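## Task

Use the probe on the LC port in column 5 (of 6, counted from the left), block 5 (of 10, counted from the top), hole 4 (of 4, counted from the top). Only if the panel's phone reports the port as not clean, clean it by pushing the cleaner in fully until its body stops, then inspect again after every cleaning. The port fails if two cleanings still leave it not clean. The probe only captures a picture when fully inserted and held still. Finish with both tools withdrawn and give pass or fail. Unlatching or pressing hard on an LC plug, bending the cleaner's nose, or pushing the robot or a tool hard into the panel can fail the task, and so does falling over or ending tilted. The finished_scene answer holds only the result word(s), comma-separated (e.g. answer="hot, cold").

## Robot and tools

ROBOT. An omnidirectional wheeled base carries a column roughly 1.7 m high. A carriage slides on it (lift_m) and holds two identical arms, left and right, each with six joints and a two-finger gripper. Arm bases sit about 0.57 m + lift_m off the floor; carriage parts hang about 0.15 m lower. A hand reaches up to 0.78 m from its shoulder but only about 0.38 m below the arm base. The hand is about 0.16 m long, 0.1 m wide (0.14 m open); fingertips are about 0.005 m thick. Parked arm: joints 1-6 = 0, 0.05, 0.05, 1.45, 0, 0. Cameras: carriage_camera (fixed, facing forward, tilted about 20 degrees down), left_wrist_camera and right_wrist_camera (looking out past the fingertips). Images are 896x504 px.

FRAMES. Base frame: origin on the floor below the base centre, x forward, y left, z up, metres. Results give left_hand and right_hand (point between that hand's finger pads) in this frame, plus quat_wxyz; the hand's z axis runs along the fingers, its y axis is the opening direction. Readings tend to sit a little higher than the true hand, especially at long reach. base_odometry is in the odometry frame (base frame at scene start), from wheel turns only, so slip and drift are not seen; heading in rad, left positive, -3.142 to 3.142.

move. One action per call. Arguments:
- base: a dict with exactly one key, each a relative offset from where the base currently is: translate_m (metres, forward +, -2 to 2), strafe_m (metres, left +, -2 to 2), rotate_rad (radians, counter-clockwise/left +, -6.3 to 6.3).
- joints: a single flat dict covering both arms and the lift, keyed by name; every value is an absolute target, not an offset. lift_m 0 to 1 m. For each arm (left_ and right_ prefixes): joint1_rad -2.617 to 3.054 (swing about vertical, 0 forward, + left); joint2_rad 0 to 3.141 (shoulder: 0 upper arm back level, 1.57 up, 3.14 forward level); joint3_rad 0 to 3.141 (elbow: 0 folded, 3.14 straight); joint4_rad -1.57 to 1.57 (wrist pitch, + raises fingertips); joint5_rad -1.57 to 1.57 (wrist yaw, + turns fingertips to the right); joint6_rad -2.094 to 2.094 (roll about finger axis, + clockwise viewed from forearm); gripper_m 0 to 0.093 (pad gap in metres). Omitted keys keep their earlier targets.
- speeds: per-action top speeds: translate_m, strafe_m 0.02-0.5 m/s; rotate_rad 0.05-1.57 rad/s; lift_m 0.08-0.27 m/s (default 0.25; others default to max).
- min_time_s: 0.1-8 s, minimum duration of arm and gripper motions; 2 or more makes paths straighter and gentler. Too short can overshoot.
- cameras: list of names or ["all"]; [] for none. blocking: true (default) waits until everything rests; false returns in about 0.5 s while motion continues.
No action lasts beyond about 14-15 s. A call with no action just reports state and all images.

RESULTS. "move" is done or the worst status. base_status/joint_status per motion: moving, done, off_target (stopped short, may still push), contact_stop, time_out, not_followed (arm command withheld, usually to avoid self/arm collision), stopped, limit_stop_at_motor_heat. on_its_own lists things the robot did uncommanded ("held at" = current target). motor_effort is % of max, bracket = peak in last action. Joint torques in N m. "Motor temperatures" per arm: six joints then gripper; MOTOR HOT appears at 75 °C, and at 100 °C the arm goes limp for 30-60 s. A "pictures" line names the image order. If a move or wait is refused, or an uncommanded stop hits it, later move/wait/finished_scene calls in the same reply are skipped.

OTHER TOOLS. wait(seconds 0-10, cameras) lets time pass without new commands and returns early once motions settle. stop(cameras) brakes all running motions; braked parts may keep pressing. zoom_image(camera, region [x0, y0, x1, y1] in pixels, top-left origin, at most 504x504) magnifies that camera's latest image; use it to read the panel's phone and count columns/blocks/holes. finished_scene(scene = current scene number, answer = text such as "pass" or "fail", or "unknown") ends the scene irreversibly.

ORDER. Locate the panel and target port, pick up the probe, insert it fully and hold still, read the phone; if not clean, withdraw, insert the cleaner until its body bottoms out, withdraw, probe again; repeat cleaning at most twice. Withdraw both tools, then finish with the answer.

AVOID. Hard pushes of hand, tool or base into the panel; pulling or pressing on LC plug latches; side loads on the cleaner's nose. Don't let arms touch or squeeze each other. Keep the carriage low and arms in when driving; pushing or sudden stops with high carriage and extended arms can tip the robot. Don't drop tools. Park idle arms to limit heating. After a contact_stop, back off about 0.2 m. Arms have no contact stop and keep pushing if blocked; resend current readings to relax them.

Each tool is called after "Emit:" as name(argument=value, ...), one argument or row to a line, values as JSON.

## Session

Emit:
move(
)

Scene clock: 0.00 s.
Joint torques (N m): no reading
Motor temperatures (°C): left_arm=[28 25 27 26 27 26 26] | right_arm=[24 31 29 25 24 24 25]
base_odometry: x=+0.000 y=+0.000 heading=+0.000
base_status: not commanded
joint_positions: lift_m=+0.296 left_joint1_rad=-0.576 left_joint2_rad=+1.219 left_joint3_rad=+0.843 left_joint4_rad=+0.544 left_joint5_rad=+0.197 left_joint6_rad=+0.000 left_gripper_m=+0.01778 right_joint1_rad=+0.557 right_joint2_rad=+1.201 right_joint3_rad=+0.844 right_joint4_rad=+0.254 right_joint5_rad=+0.580 right_joint6_rad=+0.027 right_gripper_m=+0.04714
joint_status: not commanded
motor_effort: lift_m=+23 drive_wheels=-2
left_hand: x=+0.5639 y=+0.0570 z=+1.2468 quat_wxyz=(+0.711, +0.254, +0.594, -0.277) (m; base frame)
right_hand: x=+0.6144 y=-0.1871 z=+1.1859 quat_wxyz=(+0.676, -0.002, +0.737, -0.019) (m; base frame)
pictures: carriage_camera, left_wrist_camera, right_wrist_camera

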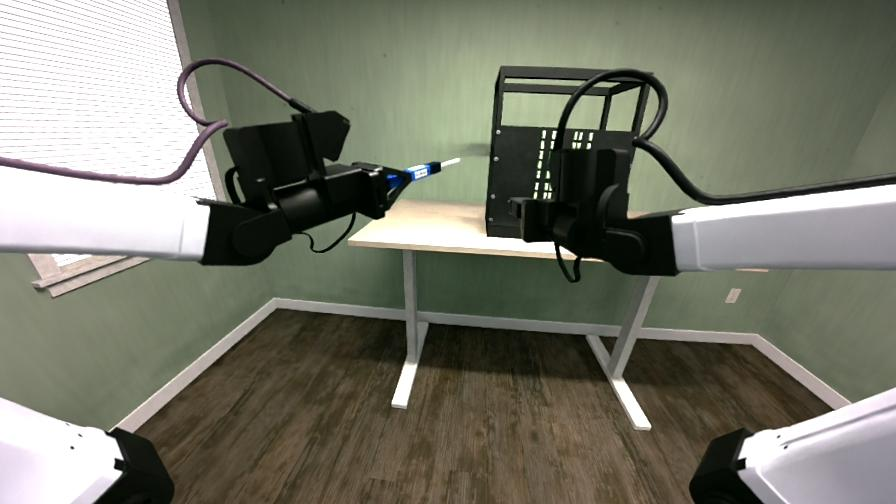

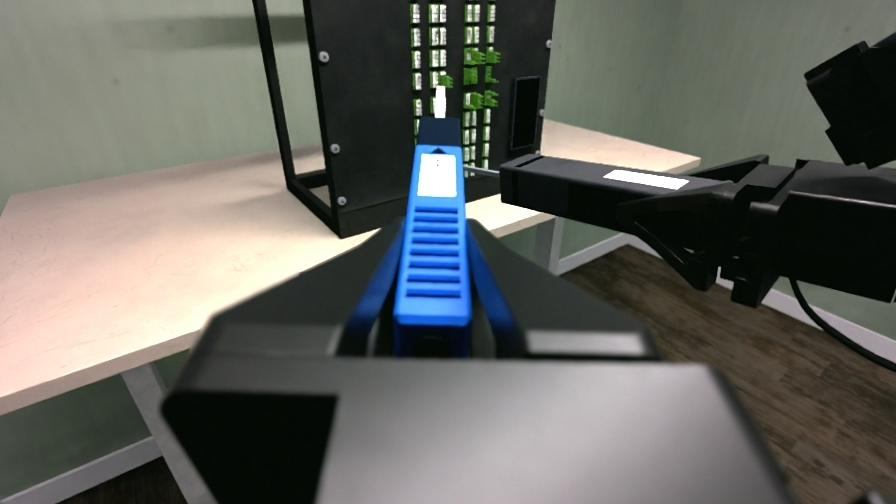

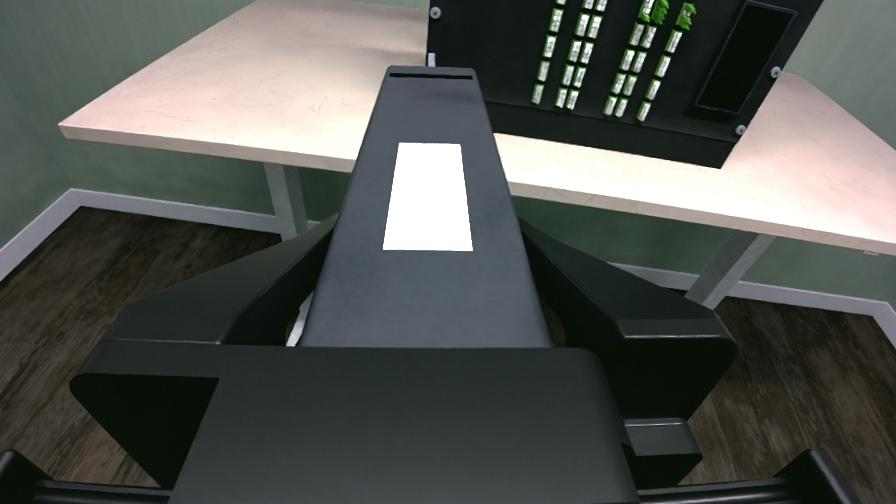

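Emit:
zoom_image(
  camera="left_wrist_camera",
  region=[300, 0, 600, 240],
)

Emit:
zoom_image(
  camera="right_wrist_camera",
  region=[380, 0, 840, 260],
)

Emit:
zoom_image(
  camera="carriage_camera",
  region=[460, 50, 700, 260],
)

Scaled by 1.680.

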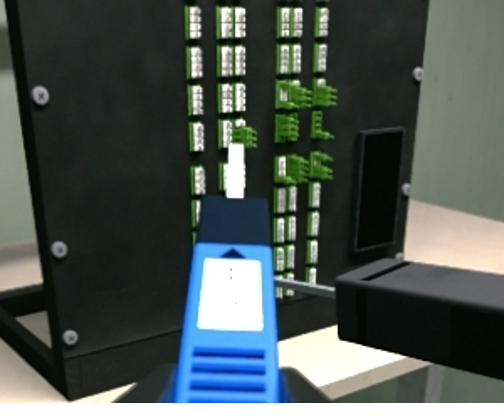

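Scaled by 1.096.

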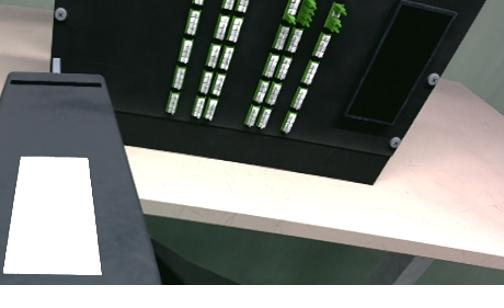

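Scaled by 2.100.

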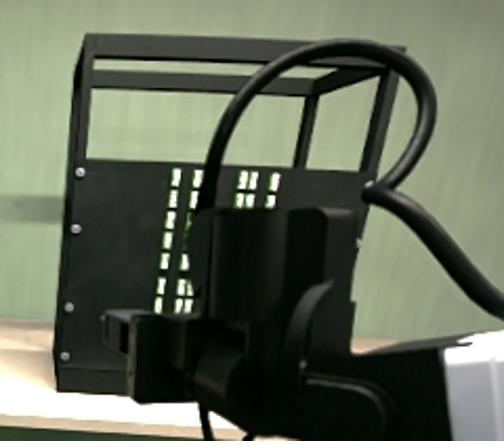

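Emit:
move(
  base={"rotate_rad": -0.26},
  cameras=[],
)

Emit:
move(
  base={"strafe_m": -0.3},
  speeds={"strafe_m": 0.25},
  cameras=["all"],
)

Scene clock: 3.67 s.
Joint torques (N m): left_arm=[0.24 -4.77 7.08 2.58 -0.12 0.07] | right_arm=[-0.13 -4.82 6.72 2.95 0.08 -0.04]
move: done
base_odometry: x=+0.000 y=+0.000 heading=-0.259
base_status: done
joint_positions: lift_m=+0.296 left_joint1_rad=-0.576 left_joint2_rad=+1.219 left_joint3_rad=+0.843 left_joint4_rad=+0.544 left_joint5_rad=+0.198 left_joint6_rad=+0.000 left_gripper_m=+0.01778 right_joint1_rad=+0.557 right_joint2_rad=+1.206 right_joint3_rad=+0.844 right_joint4_rad=+0.250 right_joint5_rad=+0.579 right_joint6_rad=+0.027 right_gripper_m=+0.04714
joint_status: not commanded
motor_effort: lift_m=+23(24) drive_wheels=+15(18)
left_hand: x=+0.5638 y=+0.0569 z=+1.2468 quat_wxyz=(+0.711, +0.255, +0.594, -0.277) (m; base frame)
right_hand: x=+0.6153 y=-0.1866 z=+1.1832 quat_wxyz=(+0.673, -0.003, +0.740, -0.020) (m; base frame)
pictures: none
No camera images: "cameras" was empty.

Scene clock: 6.27 s.
Joint torques (N m): left_arm=[-0.01 -4.71 7.12 2.57 -0.03 0.03] | right_arm=[-0.34 -4.77 6.68 2.98 0.1 -0.04]
move: done
base_odometry: x=-0.077 y=-0.290 heading=-0.261
base_status: done
joint_positions: lift_m=+0.296 left_joint1_rad=-0.575 left_joint2_rad=+1.219 left_joint3_rad=+0.843 left_joint4_rad=+0.544 left_joint5_rad=+0.197 left_joint6_rad=+0.000 left_gripper_m=+0.01778 right_joint1_rad=+0.557 right_joint2_rad=+1.206 right_joint3_rad=+0.844 right_joint4_rad=+0.249 right_joint5_rad=+0.577 right_joint6_rad=+0.027 right_gripper_m=+0.04714
joint_status: not commanded
motor_effort: lift_m=+23(24) drive_wheels=-10(22)
left_hand: x=+0.5641 y=+0.0574 z=+1.2468 quat_wxyz=(+0.711, +0.254, +0.594, -0.276) (m; base frame)
right_hand: x=+0.6152 y=-0.1861 z=+1.1829 quat_wxyz=(+0.672, -0.004, +0.740, -0.020) (m; base frame)
pictures: carriage_camera, left_wrist_camera, right_wrist_camera

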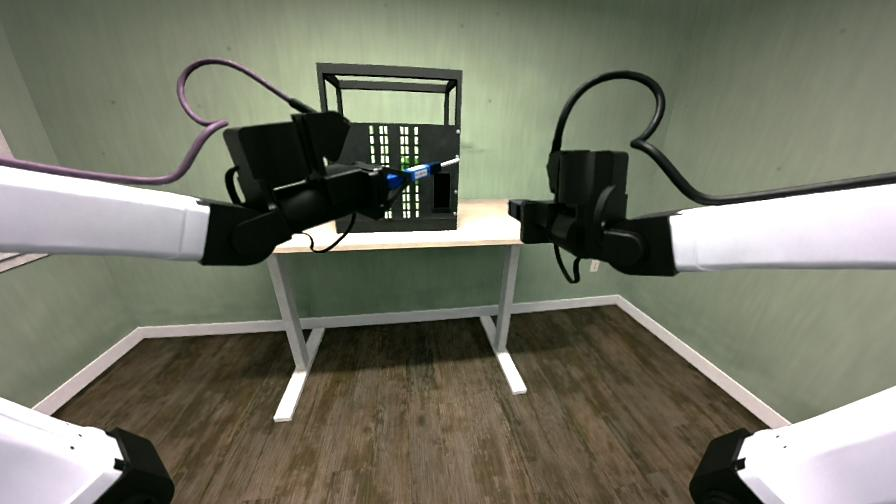

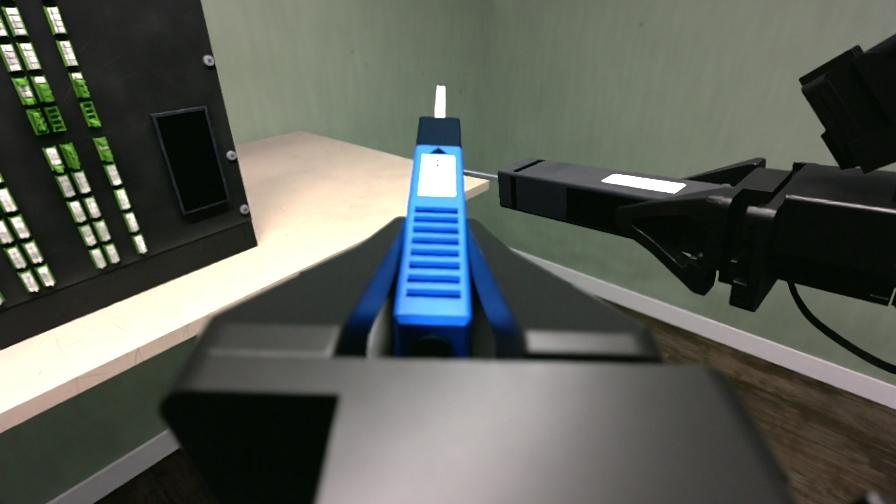

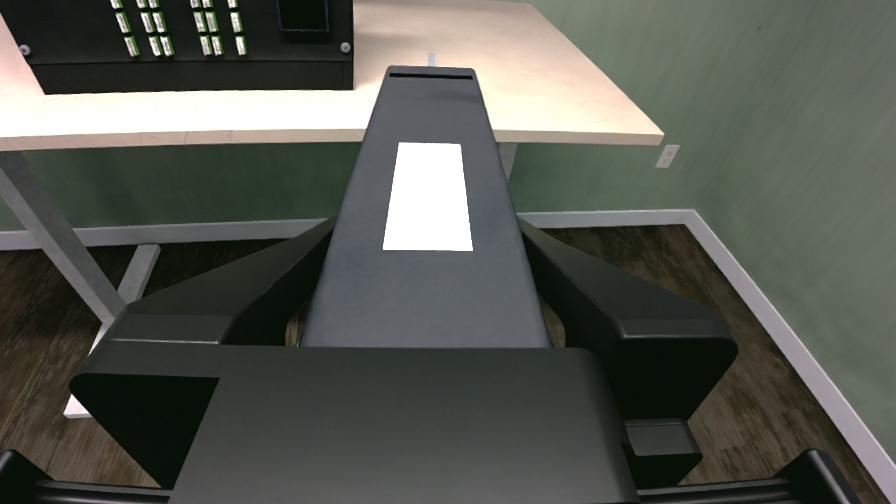

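Emit:
zoom_image(
  camera="carriage_camera",
  region=[300, 50, 500, 250],
)

Emit:
zoom_image(
  camera="left_wrist_camera",
  region=[0, 0, 260, 300],
)

Scaled by 2.520.

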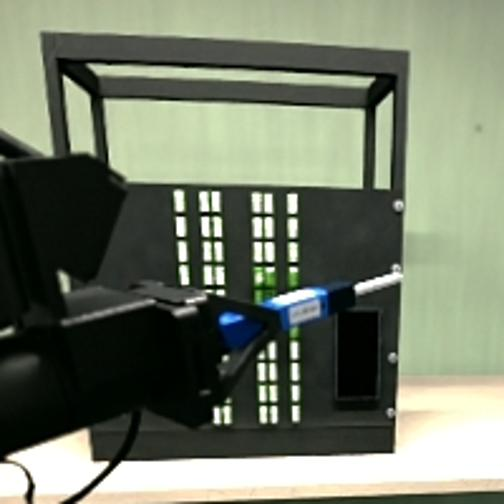

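Scaled by 1.680.

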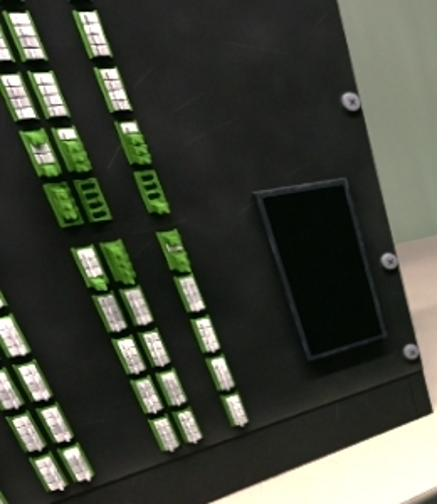

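Emit:
move(
  base={"rotate_rad": 0.1},
  cameras=[],
)

Emit:
move(
  base={"translate_m": 0.4},
  speeds={"translate_m": 0.25},
  joints={"left_joint1_rad": -0.1, "left_joint5_rad": 0.0,"right_joint1_rad": 0.3, "right_joint5_rad": 0.3, "right_joint4_rad": 0.362},
  min_time_s=3,
  cameras=["all"],
)

Scene clock: 8.23 s.
Joint torques (N m): left_arm=[0.2 -4.66 7.21 2.54 -0.09 -0.01] | right_arm=[-0.2 -4.88 6.71 2.98 0.12 -0.04]
move: done
base_odometry: x=-0.077 y=-0.290 heading=-0.161
base_status: done
joint_positions: lift_m=+0.296 left_joint1_rad=-0.575 left_joint2_rad=+1.219 left_joint3_rad=+0.843 left_joint4_rad=+0.543 left_joint5_rad=+0.196 left_joint6_rad=+0.000 left_gripper_m=+0.01778 right_joint1_rad=+0.558 right_joint2_rad=+1.206 right_joint3_rad=+0.844 right_joint4_rad=+0.248 right_joint5_rad=+0.576 right_joint6_rad=+0.027 right_gripper_m=+0.04714
joint_status: not commanded
motor_effort: lift_m=+24(24) drive_wheels=+2(13)
left_hand: x=+0.5641 y=+0.0573 z=+1.2466 quat_wxyz=(+0.711, +0.254, +0.595, -0.276) (m; base frame)
right_hand: x=+0.6151 y=-0.1855 z=+1.1826 quat_wxyz=(+0.672, -0.006, +0.740, -0.019) (m; base frame)
pictures: none
No camera images: "cameras" was empty.

Scene clock: 11.53 s.
Joint torques (N m): left_arm=[2.43 1.78 9.2 3.12 -1.78 0.03] | right_arm=[-0.7 -4.89 6.76 3.48 -0.08 -0.04]
Motor temperatures (°C): left_arm=[28 26 28 29 28 26 26] | right_arm=[24 32 30 30 24 24 25]
move: off_target
base_odometry: x=+0.317 y=-0.355 heading=-0.162
base_status: done
joint_positions: lift_m=+0.296 left_joint1_rad=-0.128 left_joint2_rad=+1.149 left_joint3_rad=+0.821 left_joint4_rad=+0.496 left_joint5_rad=+0.162 left_joint6_rad=+0.000 left_gripper_m=+0.01778 right_joint1_rad=+0.306 right_joint2_rad=+1.206 right_joint3_rad=+0.844 right_joint4_rad=+0.266 right_joint5_rad=+0.308 right_joint6_rad=+0.027 right_gripper_m=+0.04714
joint_status: left_joint1_rad off_target (ended at -0.128, target -0.100); left_joint5_rad off_target (ended at +0.162, target +0.000); right_joint4_rad off_target (ended at +0.266, target +0.362); the others done
motor_effort: lift_m=+23(24) drive_wheels=+10(17)
left_hand: x=+0.6287 y=+0.2346 z=+1.2517 quat_wxyz=(+0.756, +0.103, +0.638, -0.101) (m; base frame)
right_hand: x=+0.6416 y=-0.2395 z=+1.1847 quat_wxyz=(+0.674, +0.000, +0.739, -0.002) (m; base frame)
pictures: carriage_camera, left_wrist_camera, right_wrist_camera

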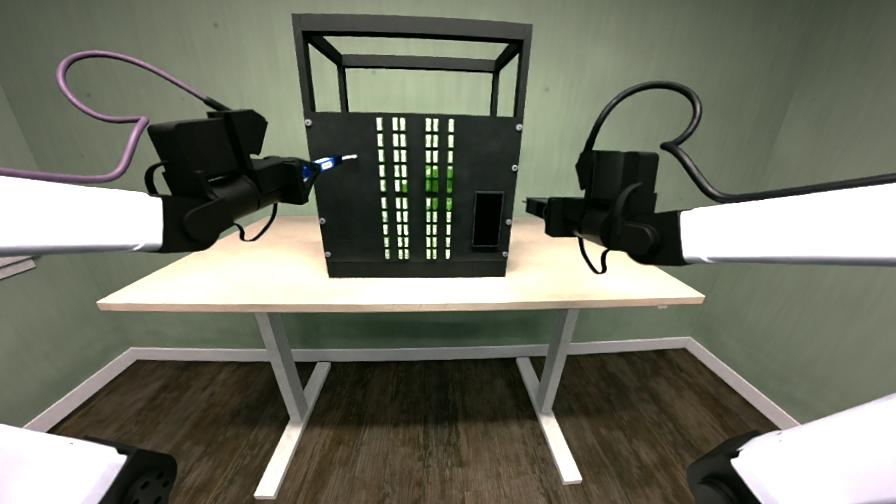

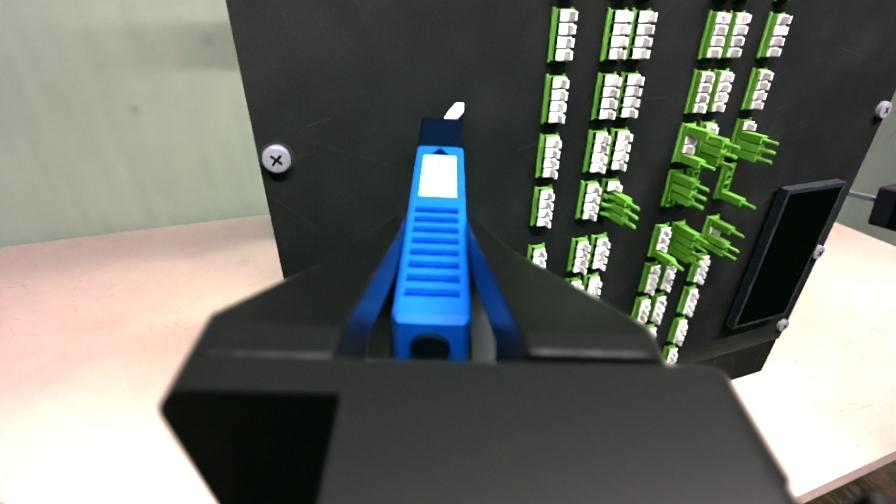

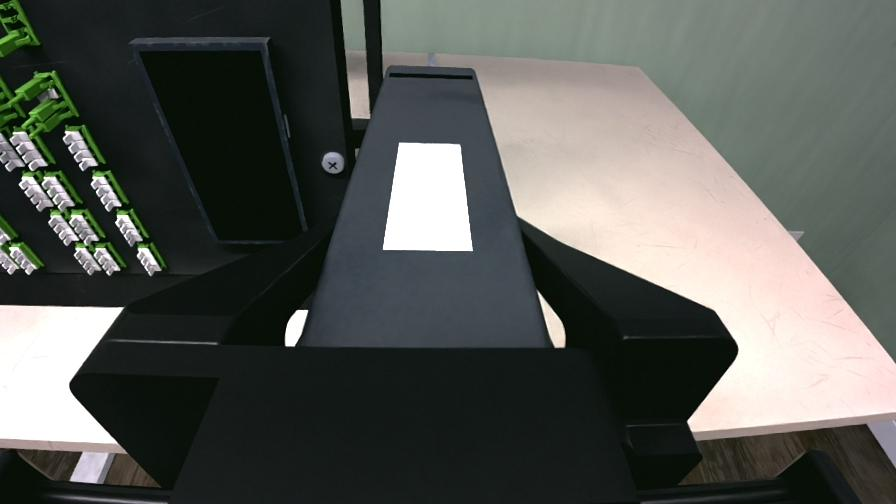

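Emit:
move(
  base={"translate_m": -0.15},
  speeds={"translate_m": 0.1},
  cameras=["all"],
)

Emit:
zoom_image(
  camera="left_wrist_camera",
  region=[380, 60, 500, 140],
)

Scene clock: 13.87 s.
Joint torques (N m): left_arm=[0.68 -4.01 9.14 2.58 -0.21 0.03] | right_arm=[-0.59 -4.86 6.78 3.41 -0.02 -0.04]
move: done
base_odometry: x=+0.170 y=-0.331 heading=-0.162
base_status: done
joint_positions: lift_m=+0.296 left_joint1_rad=-0.106 left_joint2_rad=+1.211 left_joint3_rad=+0.821 left_joint4_rad=+0.544 left_joint5_rad=+0.008 left_joint6_rad=+0.000 left_gripper_m=+0.01778 right_joint1_rad=+0.304 right_joint2_rad=+1.206 right_joint3_rad=+0.844 right_joint4_rad=+0.272 right_joint5_rad=+0.305 right_joint6_rad=+0.027 right_gripper_m=+0.04714
joint_status: not commanded
on_its_own: left_joint1_rad moved +0.022 to your old target -0.100; left_joint5_rad moved -0.154 to your old target +0.000
motor_effort: lift_m=+23(24) drive_wheels=+8(9)
left_hand: x=+0.6491 y=+0.2681 z=+1.2395 quat_wxyz=(+0.758, +0.038, +0.649, -0.043) (m; base frame)
right_hand: x=+0.6419 y=-0.2397 z=+1.1860 quat_wxyz=(+0.676, +0.001, +0.737, -0.001) (m; base frame)
pictures: carriage_camera, left_wrist_camera, right_wrist_camera

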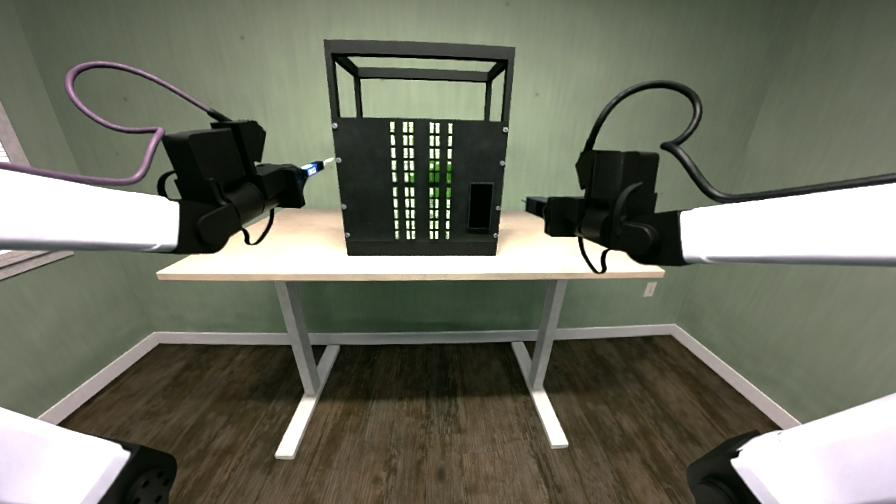

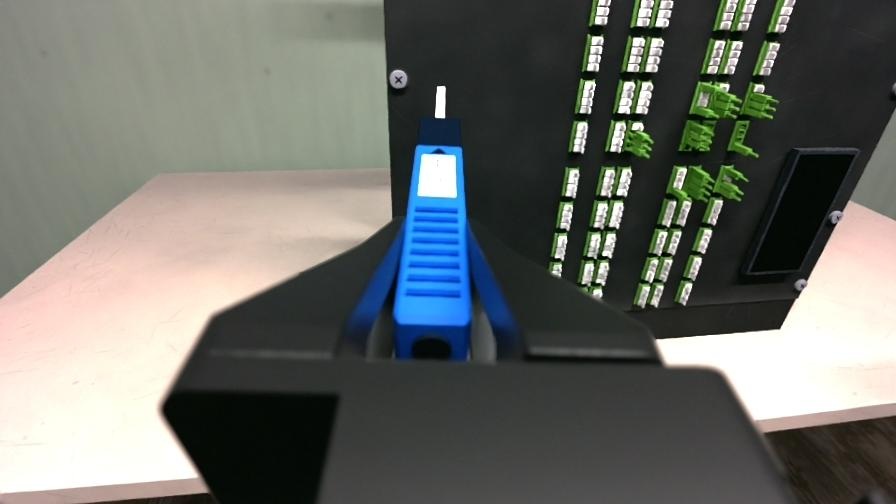

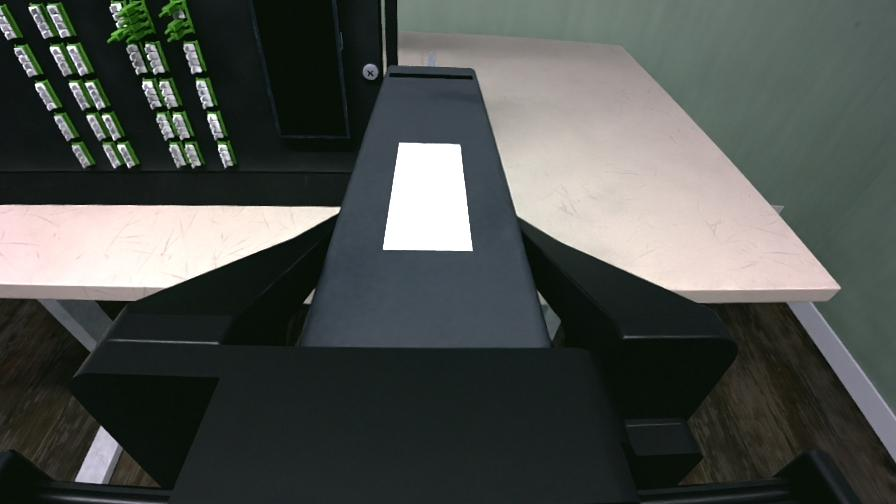

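Scaled by 4.200.

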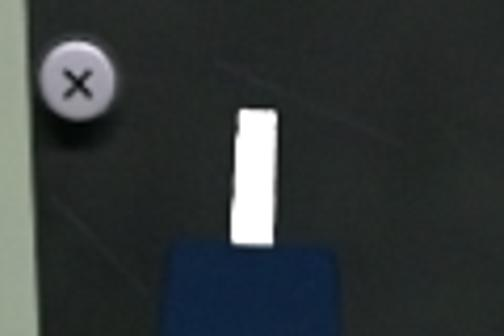

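Emit:
move(
  base={"translate_m": -0.12},
  speeds={"translate_m": 0.2},
  joints={"left_joint1_rad": 0.2,"right_joint1_rad": 0.8, "right_joint5_rad": 0.8, "right_joint4_rad": 0.46},
  min_time_s=2,
  cameras=["all"],
)

Emit:
move(
  joints={"left_joint3_rad": 1.02,"right_joint3_rad": 1.044},
  min_time_s=1,
)

Emit:
move(
  joints={"left_joint2_rad": 1.41,"right_joint2_rad": 1.41},
  min_time_s=1,
  cameras=["all"],
)

Scene clock: 17.10 s.
Joint torques (N m): left_arm=[0.95 -4.26 9.07 2.59 -0.19 0.01] | right_arm=[0.23 -4.89 6.61 3.12 0.15 -0.04]
move: off_target
base_odometry: x=+0.051 y=-0.312 heading=-0.162
base_status: done
joint_positions: lift_m=+0.296 left_joint1_rad=+0.191 left_joint2_rad=+1.213 left_joint3_rad=+0.821 left_joint4_rad=+0.543 left_joint5_rad=+0.006 left_joint6_rad=+0.000 left_gripper_m=+0.01778 right_joint1_rad=+0.794 right_joint2_rad=+1.207 right_joint3_rad=+0.844 right_joint4_rad=+0.377 right_joint5_rad=+0.788 right_joint6_rad=+0.027 right_gripper_m=+0.04714
joint_status: right_joint4_rad off_target (ended at +0.377, target +0.460); the others done
motor_effort: lift_m=+23(24) drive_wheels=-1(15)
left_hand: x=+0.6446 y=+0.3934 z=+1.2386 quat_wxyz=(+0.755, -0.060, +0.649, +0.070) (m; base frame)
right_hand: x=+0.5796 y=-0.1346 z=+1.2102 quat_wxyz=(+0.710, +0.011, +0.704, +0.015) (m; base frame)
pictures: carriage_camera, left_wrist_camera, right_wrist_camera

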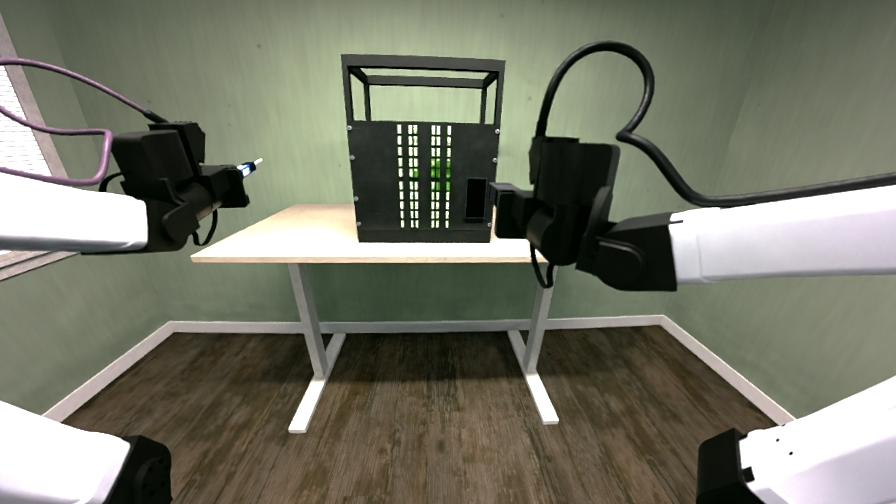

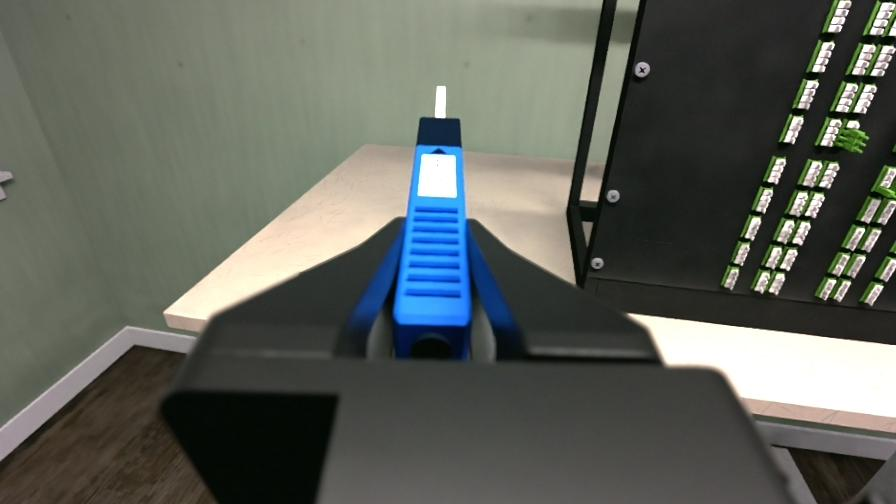

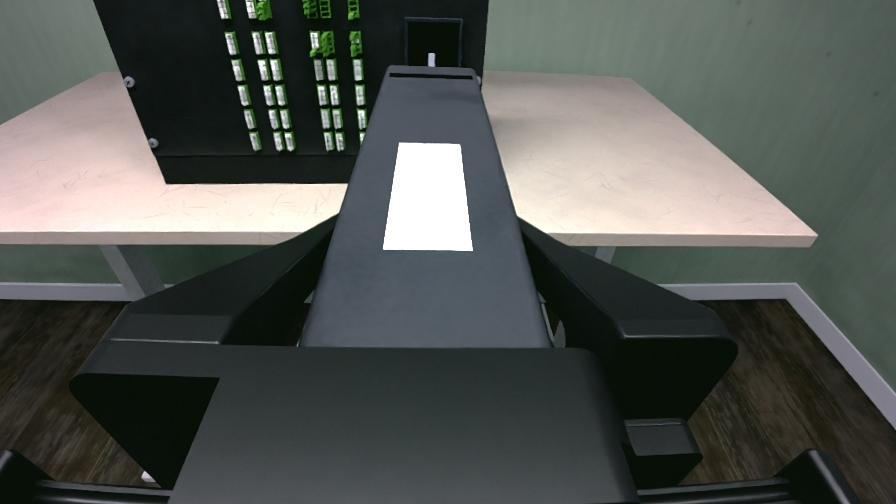

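Scene clock: 18.40 s.
Joint torques (N m): left_arm=[1.06 -4.08 9.44 2.41 -0.15 0] | right_arm=[0.23 -4.83 10.99 2.91 -0.02 -0.05]
move: done
base_odometry: x=+0.051 y=-0.312 heading=-0.162
base_status: not commanded
joint_positions: lift_m=+0.296 left_joint1_rad=+0.191 left_joint2_rad=+1.213 left_joint3_rad=+0.992 left_joint4_rad=+0.542 left_joint5_rad=+0.006 left_joint6_rad=+0.000 left_gripper_m=+0.01778 right_joint1_rad=+0.794 right_joint2_rad=+1.207 right_joint3_rad=+0.991 right_joint4_rad=+0.388 right_joint5_rad=+0.796 right_joint6_rad=+0.027 right_gripper_m=+0.04714
joint_status: all done
motor_effort: lift_m=+23(24) drive_wheels=-1(1)
left_hand: x=+0.6377 y=+0.3921 z=+1.3223 quat_wxyz=(+0.808, -0.053, +0.583, +0.076) (m; base frame)
right_hand: x=+0.5789 y=-0.1365 z=+1.2779 quat_wxyz=(+0.746, +0.053, +0.662, +0.053) (m; base frame)
pictures: none

Scene clock: 19.70 s.
Joint torques (N m): left_arm=[0.84 -5.31 9.37 2.62 -0.11 0.01] | right_arm=[0.23 -6.45 10.99 2.99 0.06 -0.05]
move: done
base_odometry: x=+0.051 y=-0.312 heading=-0.162
base_status: not commanded
joint_positions: lift_m=+0.296 left_joint1_rad=+0.191 left_joint2_rad=+1.397 left_joint3_rad=+0.994 left_joint4_rad=+0.542 left_joint5_rad=+0.006 left_joint6_rad=+0.000 left_gripper_m=+0.01778 right_joint1_rad=+0.794 right_joint2_rad=+1.414 right_joint3_rad=+0.991 right_joint4_rad=+0.390 right_joint5_rad=+0.798 right_joint6_rad=+0.027 right_gripper_m=+0.04714
joint_status: all done
motor_effort: lift_m=+23(24) drive_wheels=-1(2)
left_hand: x=+0.6905 y=+0.4023 z=+1.2457 quat_wxyz=(+0.751, -0.060, +0.653, +0.070) (m; base frame)
right_hand: x=+0.6148 y=-0.1004 z=+1.2003 quat_wxyz=(+0.699, +0.003, +0.715, +0.000) (m; base frame)
pictures: carriage_camera, left_wrist_camera, right_wrist_camera

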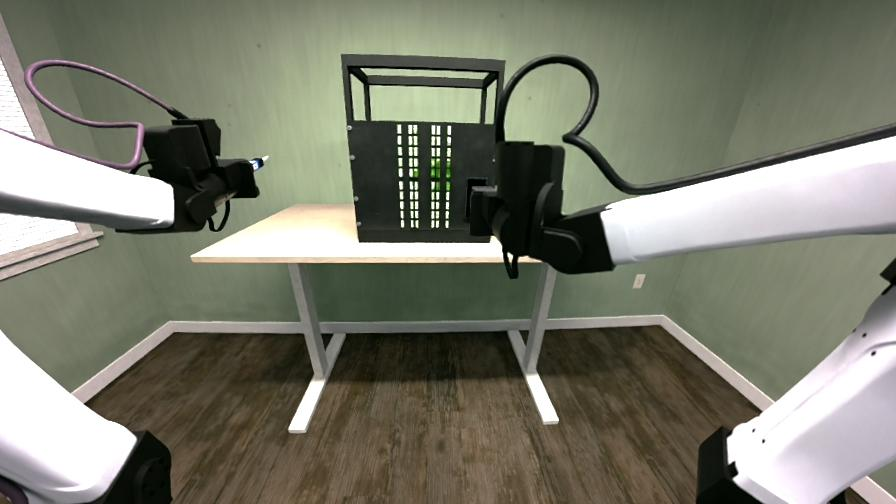

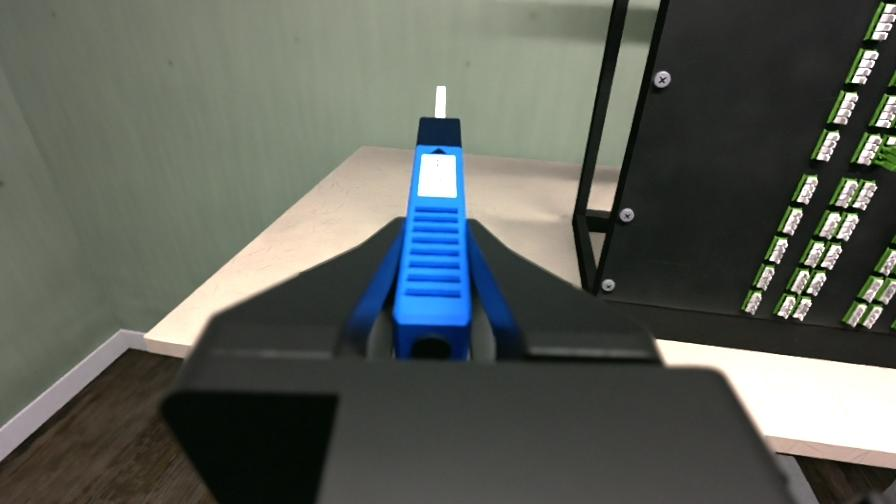

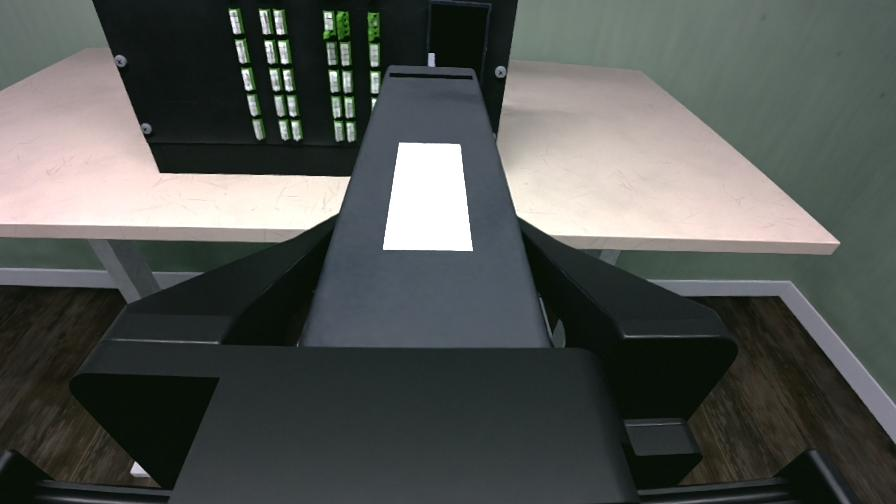

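Emit:
zoom_image(
  camera="carriage_camera",
  region=[380, 110, 500, 240],
)

Scaled by 3.877.

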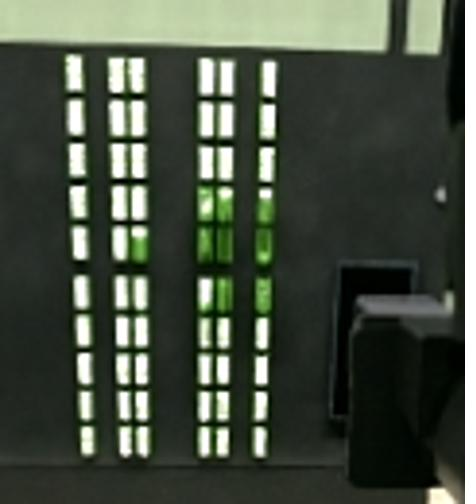

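Emit:
move(
  joints={"lift_m": 0.35, "left_joint1_rad": 0.4,"left_joint2_rad": 0.9,"left_joint3_rad": 0.6,"left_joint4_rad": 0.3,"left_joint5_rad": 0.9,"right_joint1_rad": 0.98, "right_joint2_rad": 1.7, "right_joint3_rad": 1.31, "right_joint4_rad": 0.49, "right_joint5_rad": 0.98},
  min_time_s=3,
  cameras=["all"],
)

Scene clock: 24.97 s.
Joint torques (N m): left_arm=[0.98 -3.64 6.15 2.23 0.04 0.01] | right_arm=[0.23 -8.87 10.91 2.98 0.18 -0.03]
move: off_target
base_odometry: x=+0.051 y=-0.312 heading=-0.162
base_status: not commanded
joint_positions: lift_m=+0.350 left_joint1_rad=+0.391 left_joint2_rad=+0.916 left_joint3_rad=+0.607 left_joint4_rad=+0.308 left_joint5_rad=+0.891 left_joint6_rad=+0.000 left_gripper_m=+0.01778 right_joint1_rad=+0.974 right_joint2_rad=+1.701 right_joint3_rad=+1.256 right_joint4_rad=+0.414 right_joint5_rad=+0.967 right_joint6_rad=+0.027 right_gripper_m=+0.04714
joint_status: right_joint4_rad off_target (ended at +0.414, target +0.490); the others done
motor_effort: lift_m=+24(30) drive_wheels=+1(2)
left_hand: x=+0.5538 y=+0.3013 z=+1.2374 quat_wxyz=(+0.685, +0.175, +0.685, -0.175) (m; base frame)
right_hand: x=+0.6150 y=-0.0027 z=+1.2506 quat_wxyz=(+0.701, -0.002, +0.713, +0.003) (m; base frame)
pictures: carriage_camera, left_wrist_camera, right_wrist_camera

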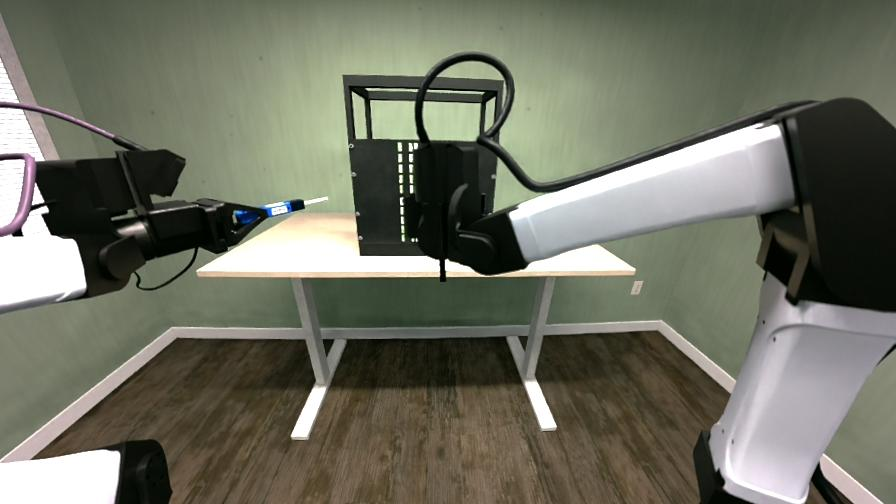

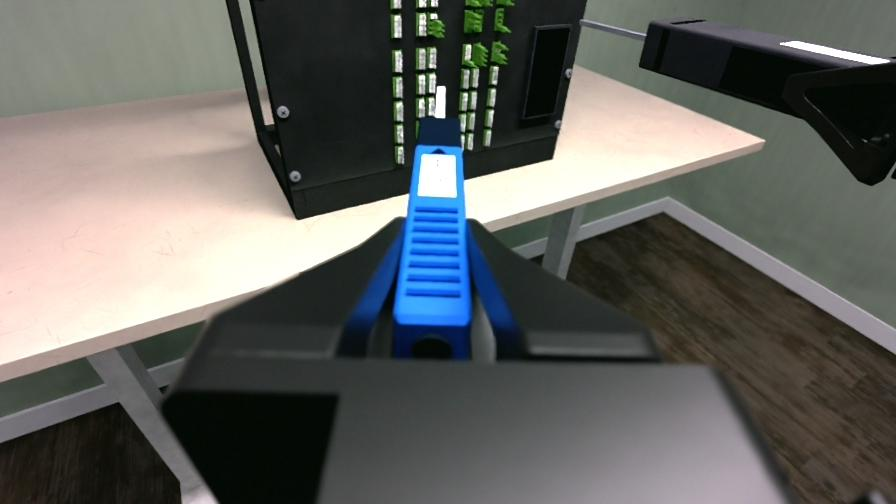

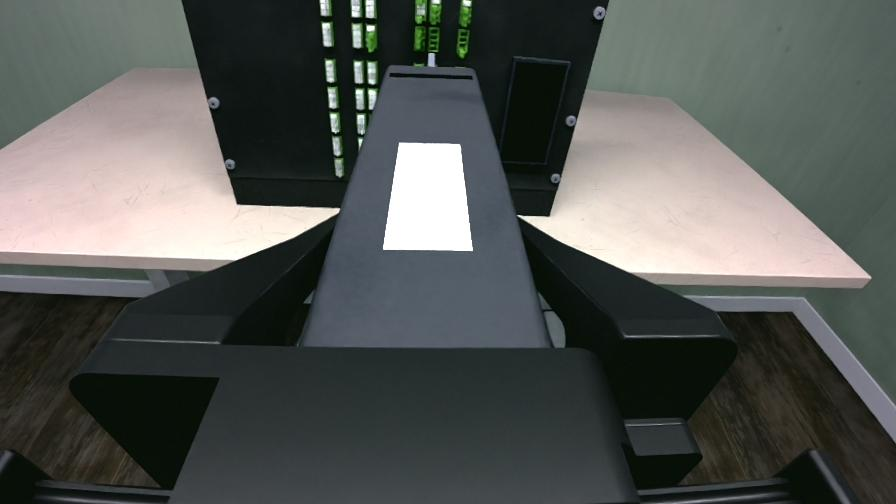

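Emit:
move(
  base={"rotate_rad": 0.045},
  joints={"lift_m": 0.32},
  cameras=[],
)

Emit:
move(
  base={"strafe_m": -0.045},
  speeds={"strafe_m": 0.1},
  cameras=[],
)

Emit:
move(
  base={"translate_m": 0.06},
  speeds={"translate_m": 0.1},
  cameras=["all"],
)

Emit:
zoom_image(
  camera="right_wrist_camera",
  region=[360, 0, 500, 80],
)

Emit:
zoom_image(
  camera="left_wrist_camera",
  region=[380, 0, 680, 150],
)

Scene clock: 26.63 s.
Joint torques (N m): left_arm=[0.79 -3.33 6.78 2.42 0.02 0.04] | right_arm=[0.01 -10.26 9.8 2.8 0.11 -0.04]
move: done
base_odometry: x=+0.051 y=-0.312 heading=-0.118
base_status: done
joint_positions: lift_m=+0.320 left_joint1_rad=+0.393 left_joint2_rad=+0.913 left_joint3_rad=+0.599 left_joint4_rad=+0.295 left_joint5_rad=+0.895 left_joint6_rad=+0.000 left_gripper_m=+0.01778 right_joint1_rad=+0.978 right_joint2_rad=+1.716 right_joint3_rad=+1.269 right_joint4_rad=+0.428 right_joint5_rad=+0.975 right_joint6_rad=+0.027 right_gripper_m=+0.04714
joint_status: all done
motor_effort: lift_m=+22(23) drive_wheels=-9(10)
left_hand: x=+0.5527 y=+0.3012 z=+1.2026 quat_wxyz=(+0.680, +0.171, +0.690, -0.179) (m; base frame)
right_hand: x=+0.6159 y=+0.0006 z=+1.2221 quat_wxyz=(+0.703, +0.003, +0.711, +0.005) (m; base frame)
pictures: none
No camera images: "cameras" was empty.

Scene clock: 27.77 s.
Joint torques (N m): left_arm=[0.61 -3.4 6.78 2.44 0 0.03] | right_arm=[-0.16 -10.32 9.74 2.81 0.09 -0.03]
move: done
base_odometry: x=+0.045 y=-0.356 heading=-0.118
base_status: done
joint_positions: lift_m=+0.320 left_joint1_rad=+0.393 left_joint2_rad=+0.913 left_joint3_rad=+0.599 left_joint4_rad=+0.294 left_joint5_rad=+0.896 left_joint6_rad=+0.000 left_gripper_m=+0.01778 right_joint1_rad=+0.978 right_joint2_rad=+1.716 right_joint3_rad=+1.269 right_joint4_rad=+0.428 right_joint5_rad=+0.976 right_joint6_rad=+0.027 right_gripper_m=+0.04714
joint_status: not commanded
motor_effort: lift_m=+22(22) drive_wheels=+3(12)
left_hand: x=+0.5526 y=+0.3010 z=+1.2025 quat_wxyz=(+0.679, +0.172, +0.690, -0.180) (m; base frame)
right_hand: x=+0.6159 y=+0.0004 z=+1.2221 quat_wxyz=(+0.703, +0.004, +0.711, +0.005) (m; base frame)
pictures: none
No camera images: "cameras" was empty.

Scene clock: 29.07 s.
Joint torques (N m): left_arm=[0.69 -3.45 7.06 2.41 -0.02 0.03] | right_arm=[-0.27 -10.19 9.74 2.77 0.09 -0.04]
move: done
base_odometry: x=+0.105 y=-0.364 heading=-0.119
base_status: done
joint_positions: lift_m=+0.320 left_joint1_rad=+0.393 left_joint2_rad=+0.911 left_joint3_rad=+0.599 left_joint4_rad=+0.294 left_joint5_rad=+0.896 left_joint6_rad=+0.000 left_gripper_m=+0.01778 right_joint1_rad=+0.980 right_joint2_rad=+1.716 right_joint3_rad=+1.269 right_joint4_rad=+0.429 right_joint5_rad=+0.976 right_joint6_rad=+0.027 right_gripper_m=+0.04714
joint_status: not commanded
motor_effort: lift_m=+22(23) drive_wheels=-6(10)
left_hand: x=+0.5523 y=+0.3008 z=+1.2030 quat_wxyz=(+0.680, +0.172, +0.690, -0.180) (m; base frame)
right_hand: x=+0.6152 y=+0.0012 z=+1.2223 quat_wxyz=(+0.704, +0.003, +0.711, +0.006) (m; base frame)
pictures: carriage_camera, left_wrist_camera, right_wrist_camera

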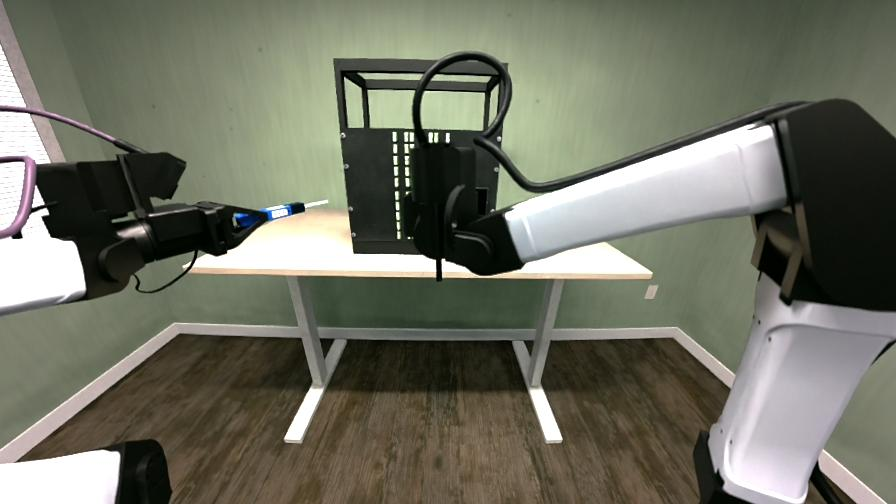

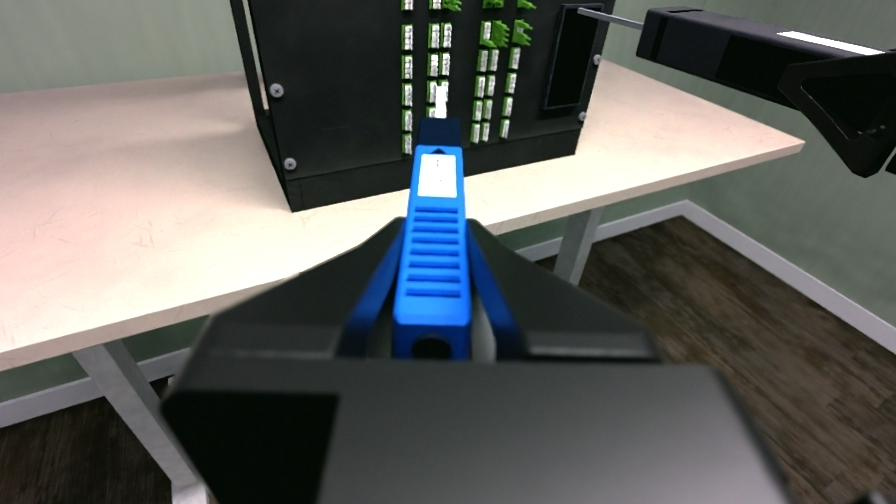

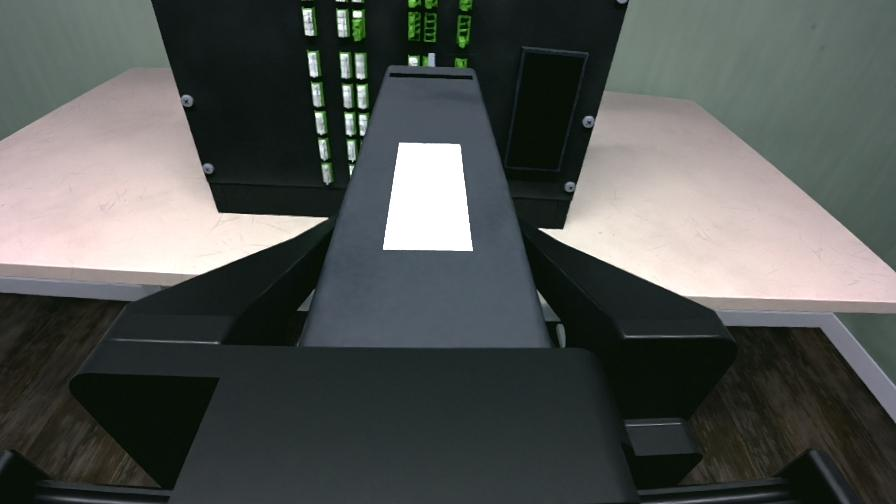

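Scaled by 3.600.

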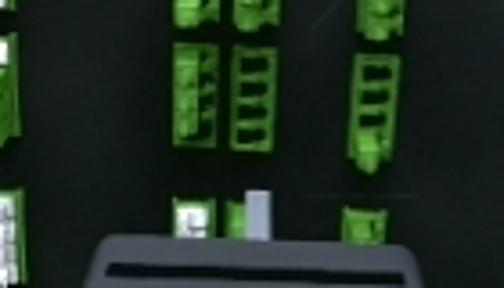

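Scaled by 1.680.

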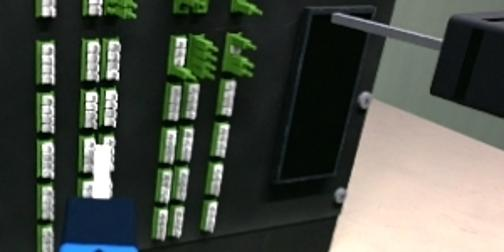

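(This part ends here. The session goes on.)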